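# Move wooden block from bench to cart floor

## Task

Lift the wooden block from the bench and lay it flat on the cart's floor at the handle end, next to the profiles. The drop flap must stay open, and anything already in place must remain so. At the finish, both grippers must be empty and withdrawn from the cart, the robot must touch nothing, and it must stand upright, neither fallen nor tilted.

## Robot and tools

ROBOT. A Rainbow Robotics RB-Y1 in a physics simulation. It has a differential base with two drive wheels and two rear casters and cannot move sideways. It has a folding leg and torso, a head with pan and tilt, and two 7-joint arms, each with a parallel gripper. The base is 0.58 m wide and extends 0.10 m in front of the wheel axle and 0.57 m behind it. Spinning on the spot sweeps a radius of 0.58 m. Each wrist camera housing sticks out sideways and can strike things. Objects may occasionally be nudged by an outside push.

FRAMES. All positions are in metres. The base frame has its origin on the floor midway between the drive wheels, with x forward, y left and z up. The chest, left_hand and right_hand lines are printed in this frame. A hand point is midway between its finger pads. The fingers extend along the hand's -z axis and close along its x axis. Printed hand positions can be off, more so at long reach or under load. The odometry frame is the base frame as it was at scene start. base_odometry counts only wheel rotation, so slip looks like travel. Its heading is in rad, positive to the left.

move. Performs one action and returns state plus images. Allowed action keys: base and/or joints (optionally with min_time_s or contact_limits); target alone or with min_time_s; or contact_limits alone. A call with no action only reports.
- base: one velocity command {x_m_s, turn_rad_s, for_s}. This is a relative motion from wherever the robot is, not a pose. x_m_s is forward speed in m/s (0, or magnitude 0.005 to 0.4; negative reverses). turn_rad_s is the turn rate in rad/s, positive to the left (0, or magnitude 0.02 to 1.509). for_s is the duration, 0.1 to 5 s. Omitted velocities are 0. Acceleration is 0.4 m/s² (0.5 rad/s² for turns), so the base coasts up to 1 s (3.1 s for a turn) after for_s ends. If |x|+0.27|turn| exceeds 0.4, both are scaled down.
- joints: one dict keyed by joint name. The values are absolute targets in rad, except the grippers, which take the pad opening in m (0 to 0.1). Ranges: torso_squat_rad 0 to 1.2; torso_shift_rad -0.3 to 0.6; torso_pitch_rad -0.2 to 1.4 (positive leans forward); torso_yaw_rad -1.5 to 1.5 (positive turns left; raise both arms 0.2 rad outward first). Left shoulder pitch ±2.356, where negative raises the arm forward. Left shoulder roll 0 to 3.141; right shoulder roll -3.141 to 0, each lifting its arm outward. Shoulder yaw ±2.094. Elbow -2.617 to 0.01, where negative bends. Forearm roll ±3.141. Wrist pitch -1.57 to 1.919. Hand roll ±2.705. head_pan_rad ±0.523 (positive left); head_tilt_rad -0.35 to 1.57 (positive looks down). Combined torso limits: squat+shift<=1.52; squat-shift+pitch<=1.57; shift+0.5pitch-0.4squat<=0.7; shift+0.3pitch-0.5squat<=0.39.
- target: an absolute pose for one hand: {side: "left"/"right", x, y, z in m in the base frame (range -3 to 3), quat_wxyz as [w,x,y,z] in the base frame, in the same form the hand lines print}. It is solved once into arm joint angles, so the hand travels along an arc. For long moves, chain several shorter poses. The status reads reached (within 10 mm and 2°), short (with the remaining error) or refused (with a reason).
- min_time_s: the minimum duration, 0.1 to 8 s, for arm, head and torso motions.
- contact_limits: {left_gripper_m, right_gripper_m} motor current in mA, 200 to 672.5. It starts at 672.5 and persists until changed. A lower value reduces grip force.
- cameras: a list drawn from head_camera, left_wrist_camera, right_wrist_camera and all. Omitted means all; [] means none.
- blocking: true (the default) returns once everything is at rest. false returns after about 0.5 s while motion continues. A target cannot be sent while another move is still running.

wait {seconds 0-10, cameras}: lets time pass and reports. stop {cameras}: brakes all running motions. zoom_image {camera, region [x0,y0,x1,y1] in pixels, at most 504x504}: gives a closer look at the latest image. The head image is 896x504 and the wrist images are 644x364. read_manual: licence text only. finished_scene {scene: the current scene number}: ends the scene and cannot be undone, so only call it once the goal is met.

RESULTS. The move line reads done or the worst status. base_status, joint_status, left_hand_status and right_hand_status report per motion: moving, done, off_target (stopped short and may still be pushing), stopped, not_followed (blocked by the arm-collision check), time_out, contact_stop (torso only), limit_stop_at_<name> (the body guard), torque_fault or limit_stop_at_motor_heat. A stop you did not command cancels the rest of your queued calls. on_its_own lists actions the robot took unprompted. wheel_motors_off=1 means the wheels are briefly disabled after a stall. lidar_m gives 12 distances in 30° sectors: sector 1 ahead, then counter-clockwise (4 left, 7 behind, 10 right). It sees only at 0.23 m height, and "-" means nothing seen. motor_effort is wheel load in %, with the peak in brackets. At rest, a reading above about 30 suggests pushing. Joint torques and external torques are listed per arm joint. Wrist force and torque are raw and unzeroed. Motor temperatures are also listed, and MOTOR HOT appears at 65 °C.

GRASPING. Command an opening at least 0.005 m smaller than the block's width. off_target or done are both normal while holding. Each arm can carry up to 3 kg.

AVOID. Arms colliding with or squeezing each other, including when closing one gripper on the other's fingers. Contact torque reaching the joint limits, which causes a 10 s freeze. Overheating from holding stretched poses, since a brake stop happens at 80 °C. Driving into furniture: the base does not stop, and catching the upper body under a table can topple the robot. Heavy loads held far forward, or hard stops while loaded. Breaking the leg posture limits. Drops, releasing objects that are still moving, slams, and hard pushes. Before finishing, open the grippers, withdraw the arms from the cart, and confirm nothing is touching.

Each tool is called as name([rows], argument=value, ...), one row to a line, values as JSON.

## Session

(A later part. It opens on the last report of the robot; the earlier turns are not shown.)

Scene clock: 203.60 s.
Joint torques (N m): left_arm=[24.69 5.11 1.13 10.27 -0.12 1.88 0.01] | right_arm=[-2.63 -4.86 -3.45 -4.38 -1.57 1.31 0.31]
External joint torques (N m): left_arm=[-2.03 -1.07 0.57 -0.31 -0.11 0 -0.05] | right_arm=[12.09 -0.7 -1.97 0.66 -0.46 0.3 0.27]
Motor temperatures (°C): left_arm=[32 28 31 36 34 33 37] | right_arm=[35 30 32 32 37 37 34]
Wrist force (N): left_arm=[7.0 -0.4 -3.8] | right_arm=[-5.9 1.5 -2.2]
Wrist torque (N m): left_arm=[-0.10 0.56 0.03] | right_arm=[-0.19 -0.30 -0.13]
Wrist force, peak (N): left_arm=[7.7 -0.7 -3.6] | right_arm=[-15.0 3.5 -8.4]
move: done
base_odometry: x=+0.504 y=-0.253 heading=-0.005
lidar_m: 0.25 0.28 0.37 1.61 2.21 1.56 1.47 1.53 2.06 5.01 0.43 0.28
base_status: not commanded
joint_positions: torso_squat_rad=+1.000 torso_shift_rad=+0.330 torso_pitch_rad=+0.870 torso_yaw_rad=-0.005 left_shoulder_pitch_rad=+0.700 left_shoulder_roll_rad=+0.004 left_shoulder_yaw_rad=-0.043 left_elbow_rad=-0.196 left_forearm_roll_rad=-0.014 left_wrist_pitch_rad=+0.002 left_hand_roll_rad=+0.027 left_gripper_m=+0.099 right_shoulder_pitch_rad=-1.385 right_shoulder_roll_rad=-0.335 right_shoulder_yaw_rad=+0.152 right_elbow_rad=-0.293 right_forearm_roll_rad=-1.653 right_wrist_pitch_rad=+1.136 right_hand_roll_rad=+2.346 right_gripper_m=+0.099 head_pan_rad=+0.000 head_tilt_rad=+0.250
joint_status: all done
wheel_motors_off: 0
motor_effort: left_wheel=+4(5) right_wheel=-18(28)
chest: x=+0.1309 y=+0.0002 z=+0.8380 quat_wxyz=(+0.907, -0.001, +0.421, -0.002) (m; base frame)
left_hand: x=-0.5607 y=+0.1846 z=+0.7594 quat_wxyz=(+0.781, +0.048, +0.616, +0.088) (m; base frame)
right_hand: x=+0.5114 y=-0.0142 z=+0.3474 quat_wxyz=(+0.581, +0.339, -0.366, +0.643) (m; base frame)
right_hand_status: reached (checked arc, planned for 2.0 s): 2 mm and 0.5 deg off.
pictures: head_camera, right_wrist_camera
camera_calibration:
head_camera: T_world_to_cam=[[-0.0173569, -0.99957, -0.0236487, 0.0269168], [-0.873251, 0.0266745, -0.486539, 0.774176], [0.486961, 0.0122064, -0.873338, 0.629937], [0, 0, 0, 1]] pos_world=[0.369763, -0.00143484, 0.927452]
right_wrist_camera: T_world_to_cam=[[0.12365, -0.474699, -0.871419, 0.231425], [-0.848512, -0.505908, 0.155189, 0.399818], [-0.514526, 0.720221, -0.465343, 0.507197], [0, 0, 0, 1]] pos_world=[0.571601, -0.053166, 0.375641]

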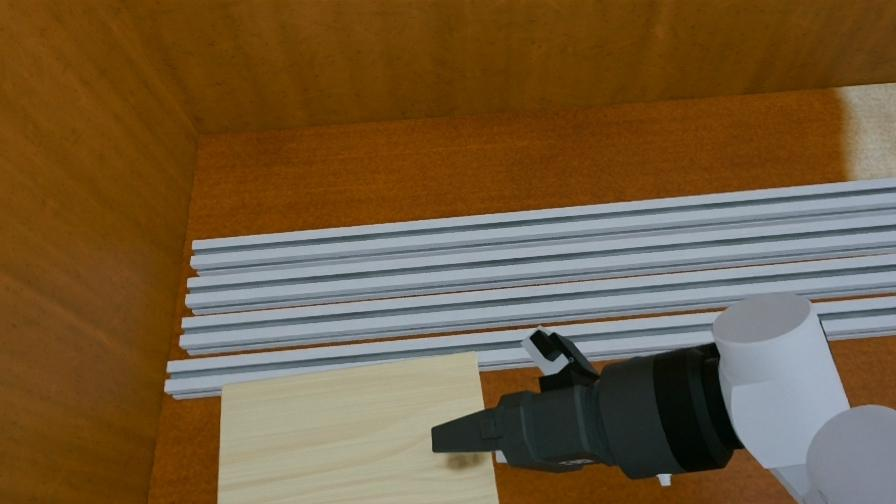

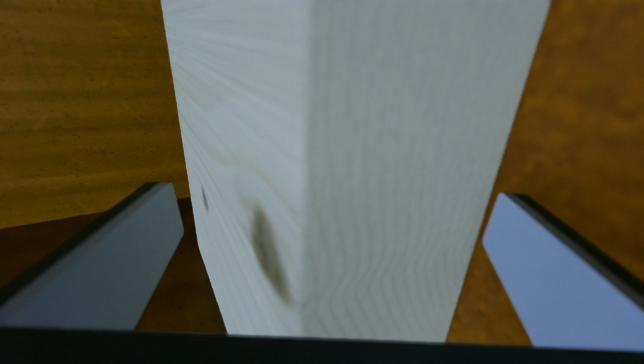

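move(target={"side":"right","x":0.51,"y":-0.075,"z":0.365,"quat_wxyz":[0.584,0.336,-0.365,0.643]}, min_time_s=1.5, cameras=["head_camera","right_wrist_camera"])

move(joints={"torso_squat_rad":0.85,"torso_shift_rad":0.2,"torso_pitch_rad":0.7,"head_tilt_rad":0.45}, cameras=["head_camera","right_wrist_camera"])

Scene clock: 210.10 s.
Joint torques (N m): left_arm=[24.62 4.77 1.24 10.45 -0.05 1.7 0.01] | right_arm=[21.96 17.57 2.11 -6.93 -1.49 0.76 0.03]
External joint torques (N m): left_arm=[-2.09 -1.22 0.69 -0.11 -0.05 -0.19 -0.04] | right_arm=[35.27 25.12 5.09 -0.92 -0.18 0.08 -0.01]
Motor temperatures (°C): left_arm=[32 28 31 36 34 33 37] | right_arm=[35 30 32 32 36 37 34]
Wrist force (N): left_arm=[7.1 -0.2 -4.4] | right_arm=[-5.5 2.1 -2.7]
Wrist torque (N m): left_arm=[-0.19 0.48 0.05] | right_arm=[-0.23 -0.24 -0.11]
Wrist force, peak (N): left_arm=[7.9 -0.9 -3.8] | right_arm=[-6.7 3.2 -2.0]
move: short
base_odometry: x=+0.504 y=-0.253 heading=-0.006
lidar_m: 0.24 0.25 0.31 1.60 2.21 1.57 1.48 1.55 2.06 4.94 0.39 0.25
base_status: not commanded
joint_positions: torso_squat_rad=+1.001 torso_shift_rad=+0.326 torso_pitch_rad=+0.859 torso_yaw_rad=-0.008 left_shoulder_pitch_rad=+0.700 left_shoulder_roll_rad=+0.004 left_shoulder_yaw_rad=-0.043 left_elbow_rad=-0.196 left_forearm_roll_rad=-0.014 left_wrist_pitch_rad=+0.002 left_hand_roll_rad=+0.027 left_gripper_m=+0.099 right_shoulder_pitch_rad=-1.206 right_shoulder_roll_rad=-0.502 right_shoulder_yaw_rad=+0.147 right_elbow_rad=-0.679 right_forearm_roll_rad=-1.646 right_wrist_pitch_rad=+1.217 right_hand_roll_rad=+2.164 right_gripper_m=+0.099 head_pan_rad=+0.000 head_tilt_rad=+0.250
joint_status: right_shoulder_pitch_rad time_out (moved +0.179 of +0.206); right_shoulder_roll_rad time_out (moved -0.167 of -0.148); the others done
wheel_motors_off: 0
on_its_own: right_shoulder_pitch_rad is held at -1.197, not at your -1.179, since a time_out
motor_effort: left_wheel=+9(26) right_wheel=+1(38)
chest: x=+0.1273 y=+0.0016 z=+0.8406 quat_wxyz=(+0.909, -0.003, +0.416, -0.004) (m; base frame)
left_hand: x=-0.5634 y=+0.1858 z=+0.7540 quat_wxyz=(+0.784, +0.046, +0.612, +0.087) (m; base frame)
right_hand: x=+0.5283 y=-0.0808 z=+0.3817 quat_wxyz=(+0.578, +0.319, -0.374, +0.651) (m; base frame)
right_hand_status: short (checked arc, planned for 1.5 s): time_out, 25 mm and 2.5 deg off.
pictures: head_camera, right_wrist_camera
camera_calibration:
head_camera: T_world_to_cam=[[-0.017339, -0.999664, -0.019269, 0.0246693], [-0.868209, 0.0246116, -0.495588, 0.779167], [0.495896, 0.0081365, -0.868344, 0.628665], [0, 0, 0, 1]] pos_world=[0.365155, 0.000369291, 0.932519]
right_wrist_camera: T_world_to_cam=[[0.157387, -0.489155, -0.857879, 0.203565], [-0.857565, -0.498476, 0.126898, 0.391469], [-0.489705, 0.715715, -0.497936, 0.578811], [0, 0, 0, 1]] pos_world=[0.587119, -0.119551, 0.413168]

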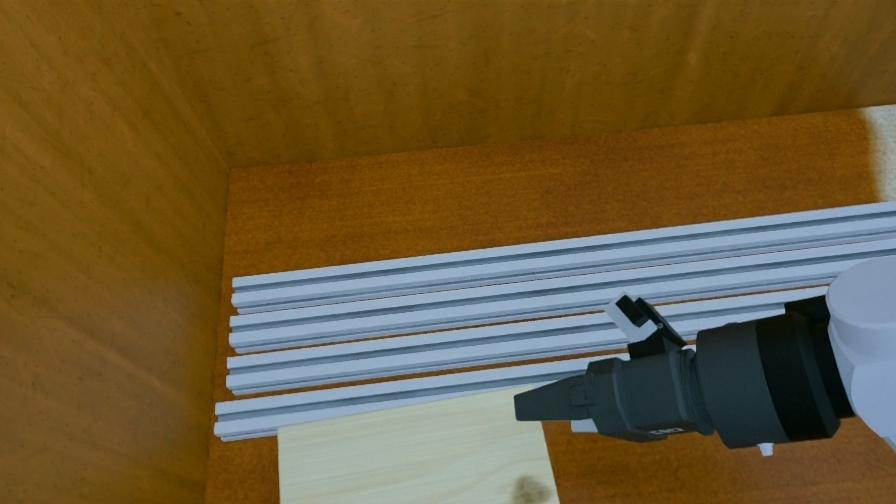

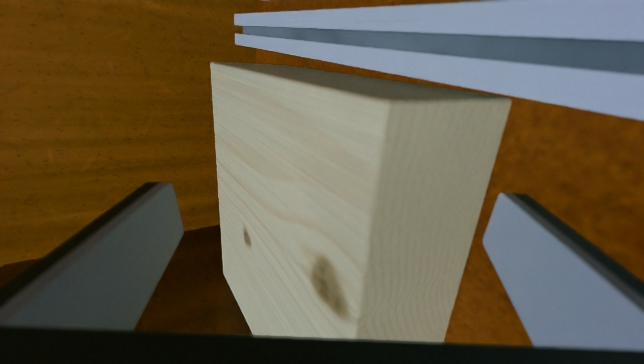

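not run: a stop that you did not command came earlier in this reply.

move(joints={"torso_squat_rad":0.8,"torso_shift_rad":0.2,"torso_pitch_rad":0.75}, cameras=["head_camera","right_wrist_camera"])

Scene clock: 212.57 s.
Joint torques (N m): left_arm=[24.32 4.93 1.4 10.09 -0.06 1.61 0.06] | right_arm=[-14.32 -6.46 -2.31 -6.97 -1.66 0.58 0.1]
External joint torques (N m): left_arm=[-1.83 -0.95 0.86 -0.25 -0.05 -0.19 0.01] | right_arm=[1.11 1.43 0.94 -0.47 -0.28 0.07 0.06]
Motor temperatures (°C): left_arm=[32 28 31 36 34 33 37] | right_arm=[35 30 32 31 36 37 34]
Wrist force (N): left_arm=[6.4 -0.4 -3.9] | right_arm=[-5.2 2.5 -2.4]
Wrist torque (N m): left_arm=[-0.12 0.41 0.04] | right_arm=[-0.24 -0.23 -0.11]
Wrist force, peak (N): left_arm=[8.0 -0.6 -4.1] | right_arm=[-7.1 3.0 -3.0]
move: done
base_odometry: x=+0.504 y=-0.253 heading=-0.006
lidar_m: 0.24 0.24 0.32 1.61 2.21 1.55 1.48 1.55 2.04 4.93 0.39 0.25
base_status: not commanded
joint_positions: torso_squat_rad=+0.800 torso_shift_rad=+0.200 torso_pitch_rad=+0.750 torso_yaw_rad=-0.005 left_shoulder_pitch_rad=+0.700 left_shoulder_roll_rad=+0.004 left_shoulder_yaw_rad=-0.043 left_elbow_rad=-0.196 left_forearm_roll_rad=-0.014 left_wrist_pitch_rad=+0.002 left_hand_roll_rad=+0.027 left_gripper_m=+0.099 right_shoulder_pitch_rad=-1.197 right_shoulder_roll_rad=-0.496 right_shoulder_yaw_rad=+0.147 right_elbow_rad=-0.679 right_forearm_roll_rad=-1.646 right_wrist_pitch_rad=+1.217 right_hand_roll_rad=+2.164 right_gripper_m=+0.099 head_pan_rad=+0.000 head_tilt_rad=+0.250
joint_status: all done
wheel_motors_off: 0
on_its_own: right_shoulder_pitch_rad is held at -1.197, not at your -1.179, since a time_out
motor_effort: left_wheel=+5(13) right_wheel=-4(12)
chest: x=+0.0798 y=+0.0001 z=+0.9849 quat_wxyz=(+0.931, -0.001, +0.366, -0.003) (m; base frame)
left_hand: x=-0.5975 y=+0.1846 z=+0.8244 quat_wxyz=(+0.817, +0.043, +0.568, +0.091) (m; base frame)
right_hand: x=+0.5236 y=-0.0785 z=+0.5685 quat_wxyz=(+0.557, +0.289, -0.405, +0.665) (m; base frame)
pictures: head_camera, right_wrist_camera
camera_calibration:
head_camera: T_world_to_cam=[[-0.0146032, -0.99956, -0.0258033, 0.0312782], [-0.809014, 0.026977, -0.587169, 0.894936], [0.587607, 0.0123007, -0.809053, 0.711824], [0, 0, 0, 1]] pos_world=[0.3062, -0.00163417, 1.10219]
right_wrist_camera: T_world_to_cam=[[0.242301, -0.482465, -0.841735, 0.312614], [-0.865182, -0.500049, 0.0375678, 0.419475], [-0.439034, 0.719151, -0.538583, 0.664668], [0, 0, 0, 1]] pos_world=[0.578987, -0.117413, 0.605358]

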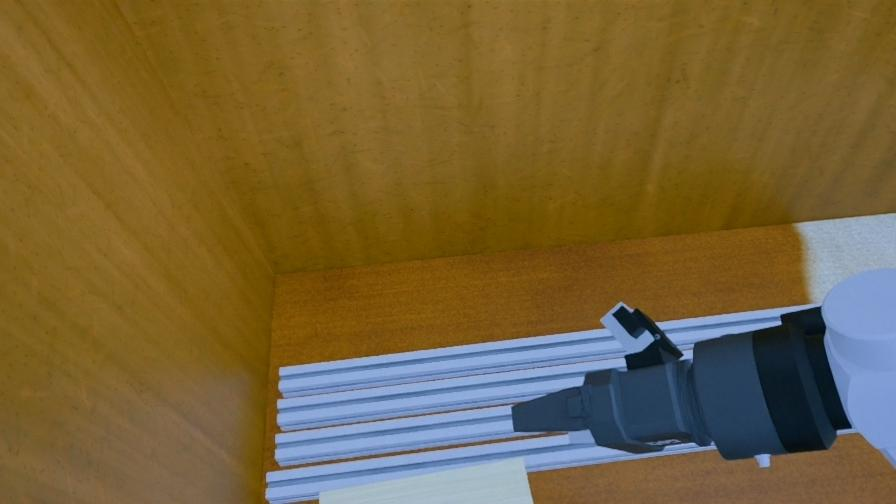

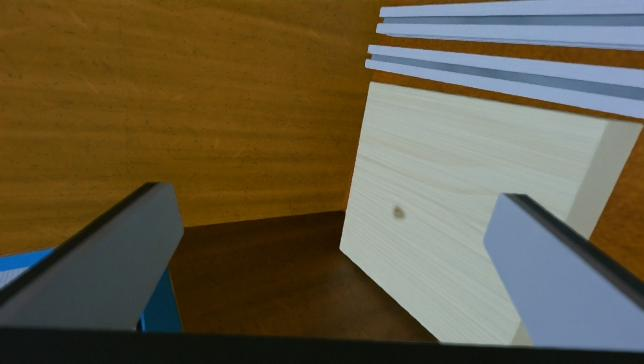

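move(joints={"torso_squat_rad":0.5,"torso_shift_rad":0.0,"torso_pitch_rad":0.4,"head_tilt_rad":0.6}, cameras=[])

move(target={"side":"right","x":0.38,"y":-0.15,"z":0.95,"quat_wxyz":[0.557,0.289,-0.405,0.665]}, min_time_s=1.5, cameras=["head_camera"])

move(base={"x_m_s":-0.3,"for_s":1.4}, joints={"torso_squat_rad":0.2,"torso_pitch_rad":0.1,"head_tilt_rad":0.8}, cameras=["head_camera"])

Scene clock: 216.00 s.
Joint torques (N m): left_arm=[20.37 3.39 1.09 8.74 0.02 1.24 -0.02] | right_arm=[-21.26 -8.17 -3.29 -8.06 -1.77 -0.15 0.07]
External joint torques (N m): left_arm=[-1.99 -1.13 0.68 -0.1 0.02 -0.19 -0.07] | right_arm=[0.09 1.09 0.84 -0.48 -0.26 -0.02 0.04]
Motor temperatures (°C): left_arm=[32 28 31 36 34 33 37] | right_arm=[35 30 32 31 36 37 34]
Wrist force (N): left_arm=[5.8 -0.2 -5.8] | right_arm=[-5.3 4.4 -2.2]
Wrist torque (N m): left_arm=[-0.17 0.46 0.05] | right_arm=[-0.37 -0.27 -0.12]
Wrist force, peak (N): left_arm=[6.3 -0.8 -6.1] | right_arm=[-6.0 3.1 -3.1]
move: done
base_odometry: x=+0.504 y=-0.253 heading=-0.006
lidar_m: 0.23 0.25 0.32 1.60 2.21 1.54 1.48 1.54 2.05 4.94 0.38 0.25
base_status: not commanded
joint_positions: torso_squat_rad=+0.500 torso_shift_rad=+0.000 torso_pitch_rad=+0.400 torso_yaw_rad=-0.005 left_shoulder_pitch_rad=+0.700 left_shoulder_roll_rad=+0.004 left_shoulder_yaw_rad=-0.043 left_elbow_rad=-0.196 left_forearm_roll_rad=-0.014 left_wrist_pitch_rad=+0.002 left_hand_roll_rad=+0.027 left_gripper_m=+0.099 right_shoulder_pitch_rad=-1.197 right_shoulder_roll_rad=-0.496 right_shoulder_yaw_rad=+0.147 right_elbow_rad=-0.679 right_forearm_roll_rad=-1.646 right_wrist_pitch_rad=+1.217 right_hand_roll_rad=+2.164 right_gripper_m=+0.099 head_pan_rad=+0.000 head_tilt_rad=+0.600
joint_status: all done
wheel_motors_off: 0
on_its_own: right_shoulder_pitch_rad is held at -1.197, not at your -1.179, since a time_out
motor_effort: left_wheel=+6(10) right_wheel=-5(8)
chest: x=-0.1075 y=+0.0001 z=+1.1798 quat_wxyz=(+0.980, -0.001, +0.199, -0.003) (m; base frame)
left_hand: x=-0.6887 y=+0.1846 z=+0.7969 quat_wxyz=(+0.903, +0.026, +0.418, +0.097) (m; base frame)
right_hand: x=+0.4521 y=-0.0784 z=+0.9408 quat_wxyz=(+0.478, +0.169, -0.496, +0.705) (m; base frame)
pictures: none
No camera images: "cameras" was empty.

Scene clock: 217.83 s.
Joint torques (N m): left_arm=[20.48 3.21 1.1 8.64 0 1.22 0.06] | right_arm=[-17.42 -13.42 -7.44 -7.82 -1.98 -0.14 -0.12]
External joint torques (N m): left_arm=[-1.88 -1.32 0.69 -0.2 0 -0.21 0.01] | right_arm=[0.8 -1.71 -1.61 -1.08 -0.43 0.03 -0.16]
Motor temperatures (°C): left_arm=[32 28 31 36 34 33 37] | right_arm=[35 30 32 31 36 37 34]
Wrist force (N): left_arm=[5.9 0.6 -5.6] | right_arm=[-5.8 2.9 -2.4]
Wrist torque (N m): left_arm=[-0.22 0.48 0.03] | right_arm=[-0.32 -0.29 -0.14]
Wrist force, peak (N): left_arm=[5.8 1.3 -6.3] | right_arm=[-5.7 4.6 -2.3]
move: done
base_odometry: x=+0.504 y=-0.253 heading=-0.006
lidar_m: 0.23 0.24 0.32 1.60 2.20 1.56 1.47 1.54 2.05 4.94 0.39 0.25
base_status: not commanded
joint_positions: torso_squat_rad=+0.500 torso_shift_rad=+0.000 torso_pitch_rad=+0.400 torso_yaw_rad=-0.005 left_shoulder_pitch_rad=+0.700 left_shoulder_roll_rad=+0.004 left_shoulder_yaw_rad=-0.043 left_elbow_rad=-0.196 left_forearm_roll_rad=-0.014 left_wrist_pitch_rad=+0.002 left_hand_roll_rad=+0.027 left_gripper_m=+0.099 right_shoulder_pitch_rad=-0.991 right_shoulder_roll_rad=-0.684 right_shoulder_yaw_rad=+0.126 right_elbow_rad=-0.994 right_forearm_roll_rad=-1.708 right_wrist_pitch_rad=+1.463 right_hand_roll_rad=+1.749 right_gripper_m=+0.099 head_pan_rad=+0.000 head_tilt_rad=+0.600
joint_status: all done
wheel_motors_off: 0
motor_effort: left_wheel=+6(7) right_wheel=-5(7)
chest: x=-0.1075 y=+0.0001 z=+1.1798 quat_wxyz=(+0.980, -0.001, +0.199, -0.003) (m; base frame)
left_hand: x=-0.6887 y=+0.1846 z=+0.7969 quat_wxyz=(+0.903, +0.026, +0.418, +0.097) (m; base frame)
right_hand: x=+0.3799 y=-0.1498 z=+0.9500 quat_wxyz=(+0.557, +0.290, -0.405, +0.665) (m; base frame)
right_hand_status: reached (checked arc, planned for 1.5 s): 0 mm and 0.1 deg off.
pictures: head_camera
camera_calibration:
head_camera: T_world_to_cam=[[-0.0156131, -0.9995, -0.027494, 0.0361604], [-0.808984, 0.0287876, -0.587126, 0.839953], [0.587624, 0.0130753, -0.809029, 1.04722], [0, 0, 0, 1]] pos_world=[0.064699, -0.00173072, 1.34139]

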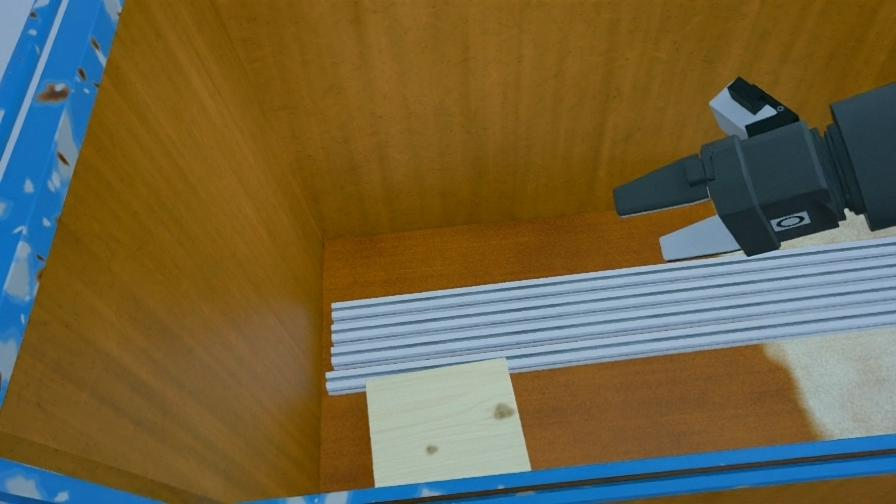

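Scene clock: 220.43 s.
Joint torques (N m): left_arm=[15.44 1.77 0.86 6.47 -0.2 0.71 -0.01] | right_arm=[-22.39 -12.41 -7.2 -7.24 -1.72 -0.7 -0.14]
External joint torques (N m): left_arm=[-1.48 -1.14 0.59 -0.22 -0.19 -0.25 -0.04] | right_arm=[-0.65 -1.23 -1.14 -0.55 -0.26 0.03 -0.17]
Motor temperatures (°C): left_arm=[32 28 31 36 34 33 37] | right_arm=[35 30 32 31 36 37 34]
Wrist force (N): left_arm=[4.5 0.5 -6.4] | right_arm=[-4.7 4.3 -2.1]
Wrist torque (N m): left_arm=[-0.21 0.41 0.05] | right_arm=[-0.35 -0.20 -0.12]
Wrist force, peak (N): left_arm=[4.8 0.4 -7.4] | right_arm=[-5.6 4.5 -2.4]
move: done
base_odometry: x=+0.084 y=-0.251 heading=-0.004
lidar_m: 0.65 0.67 1.76 4.78 1.57 1.11 1.06 1.10 1.48 3.68 1.06 0.71
base_status: done (sent for 1.4 of 1.4 s)
joint_positions: torso_squat_rad=+0.200 torso_shift_rad=+0.000 torso_pitch_rad=+0.100 torso_yaw_rad=-0.005 left_shoulder_pitch_rad=+0.700 left_shoulder_roll_rad=+0.004 left_shoulder_yaw_rad=-0.043 left_elbow_rad=-0.196 left_forearm_roll_rad=-0.014 left_wrist_pitch_rad=+0.002 left_hand_roll_rad=+0.027 left_gripper_m=+0.099 right_shoulder_pitch_rad=-0.991 right_shoulder_roll_rad=-0.684 right_shoulder_yaw_rad=+0.126 right_elbow_rad=-0.994 right_forearm_roll_rad=-1.708 right_wrist_pitch_rad=+1.463 right_hand_roll_rad=+1.749 right_gripper_m=+0.099 head_pan_rad=+0.000 head_tilt_rad=+0.800
joint_status: all done
wheel_motors_off: 0
motor_effort: left_wheel=+22(46) right_wheel=-24(35)
chest: x=-0.1971 y=+0.0001 z=+1.2744 quat_wxyz=(+0.999, +0.000, +0.050, -0.003) (m; base frame)
left_hand: x=-0.6392 y=+0.1846 z=+0.7368 quat_wxyz=(+0.955, +0.011, +0.278, +0.100) (m; base frame)
right_hand: x=+0.3365 y=-0.1498 z=+1.1988 quat_wxyz=(+0.490, +0.187, -0.484, +0.701) (m; base frame)
pictures: head_camera
camera_calibration:
head_camera: T_world_to_cam=[[-0.0130136, -0.999464, -0.0300323, 0.0412156], [-0.746308, 0.0296977, -0.664938, 0.91412], [0.665473, 0.0137601, -0.746295, 1.1465], [0, 0, 0, 1]] pos_world=[-0.0802104, -0.00172973, 1.46469]

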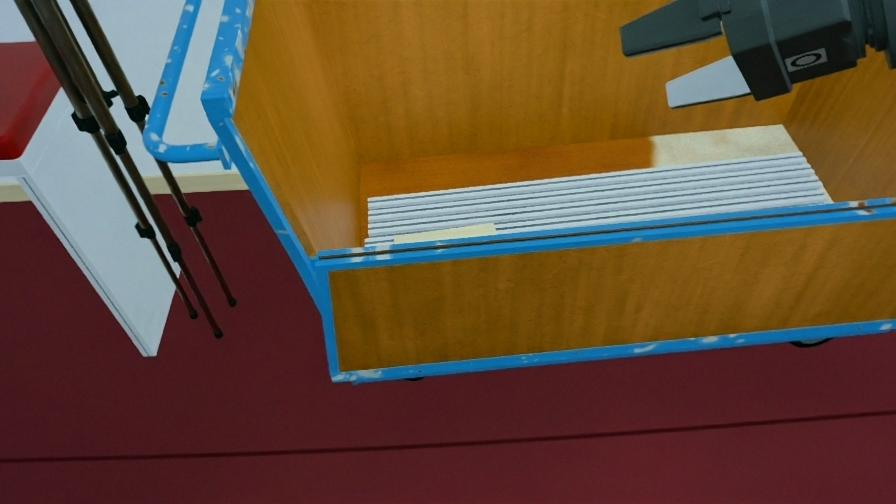

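finished_scene(scene=2)

The scene is finished: the task was done.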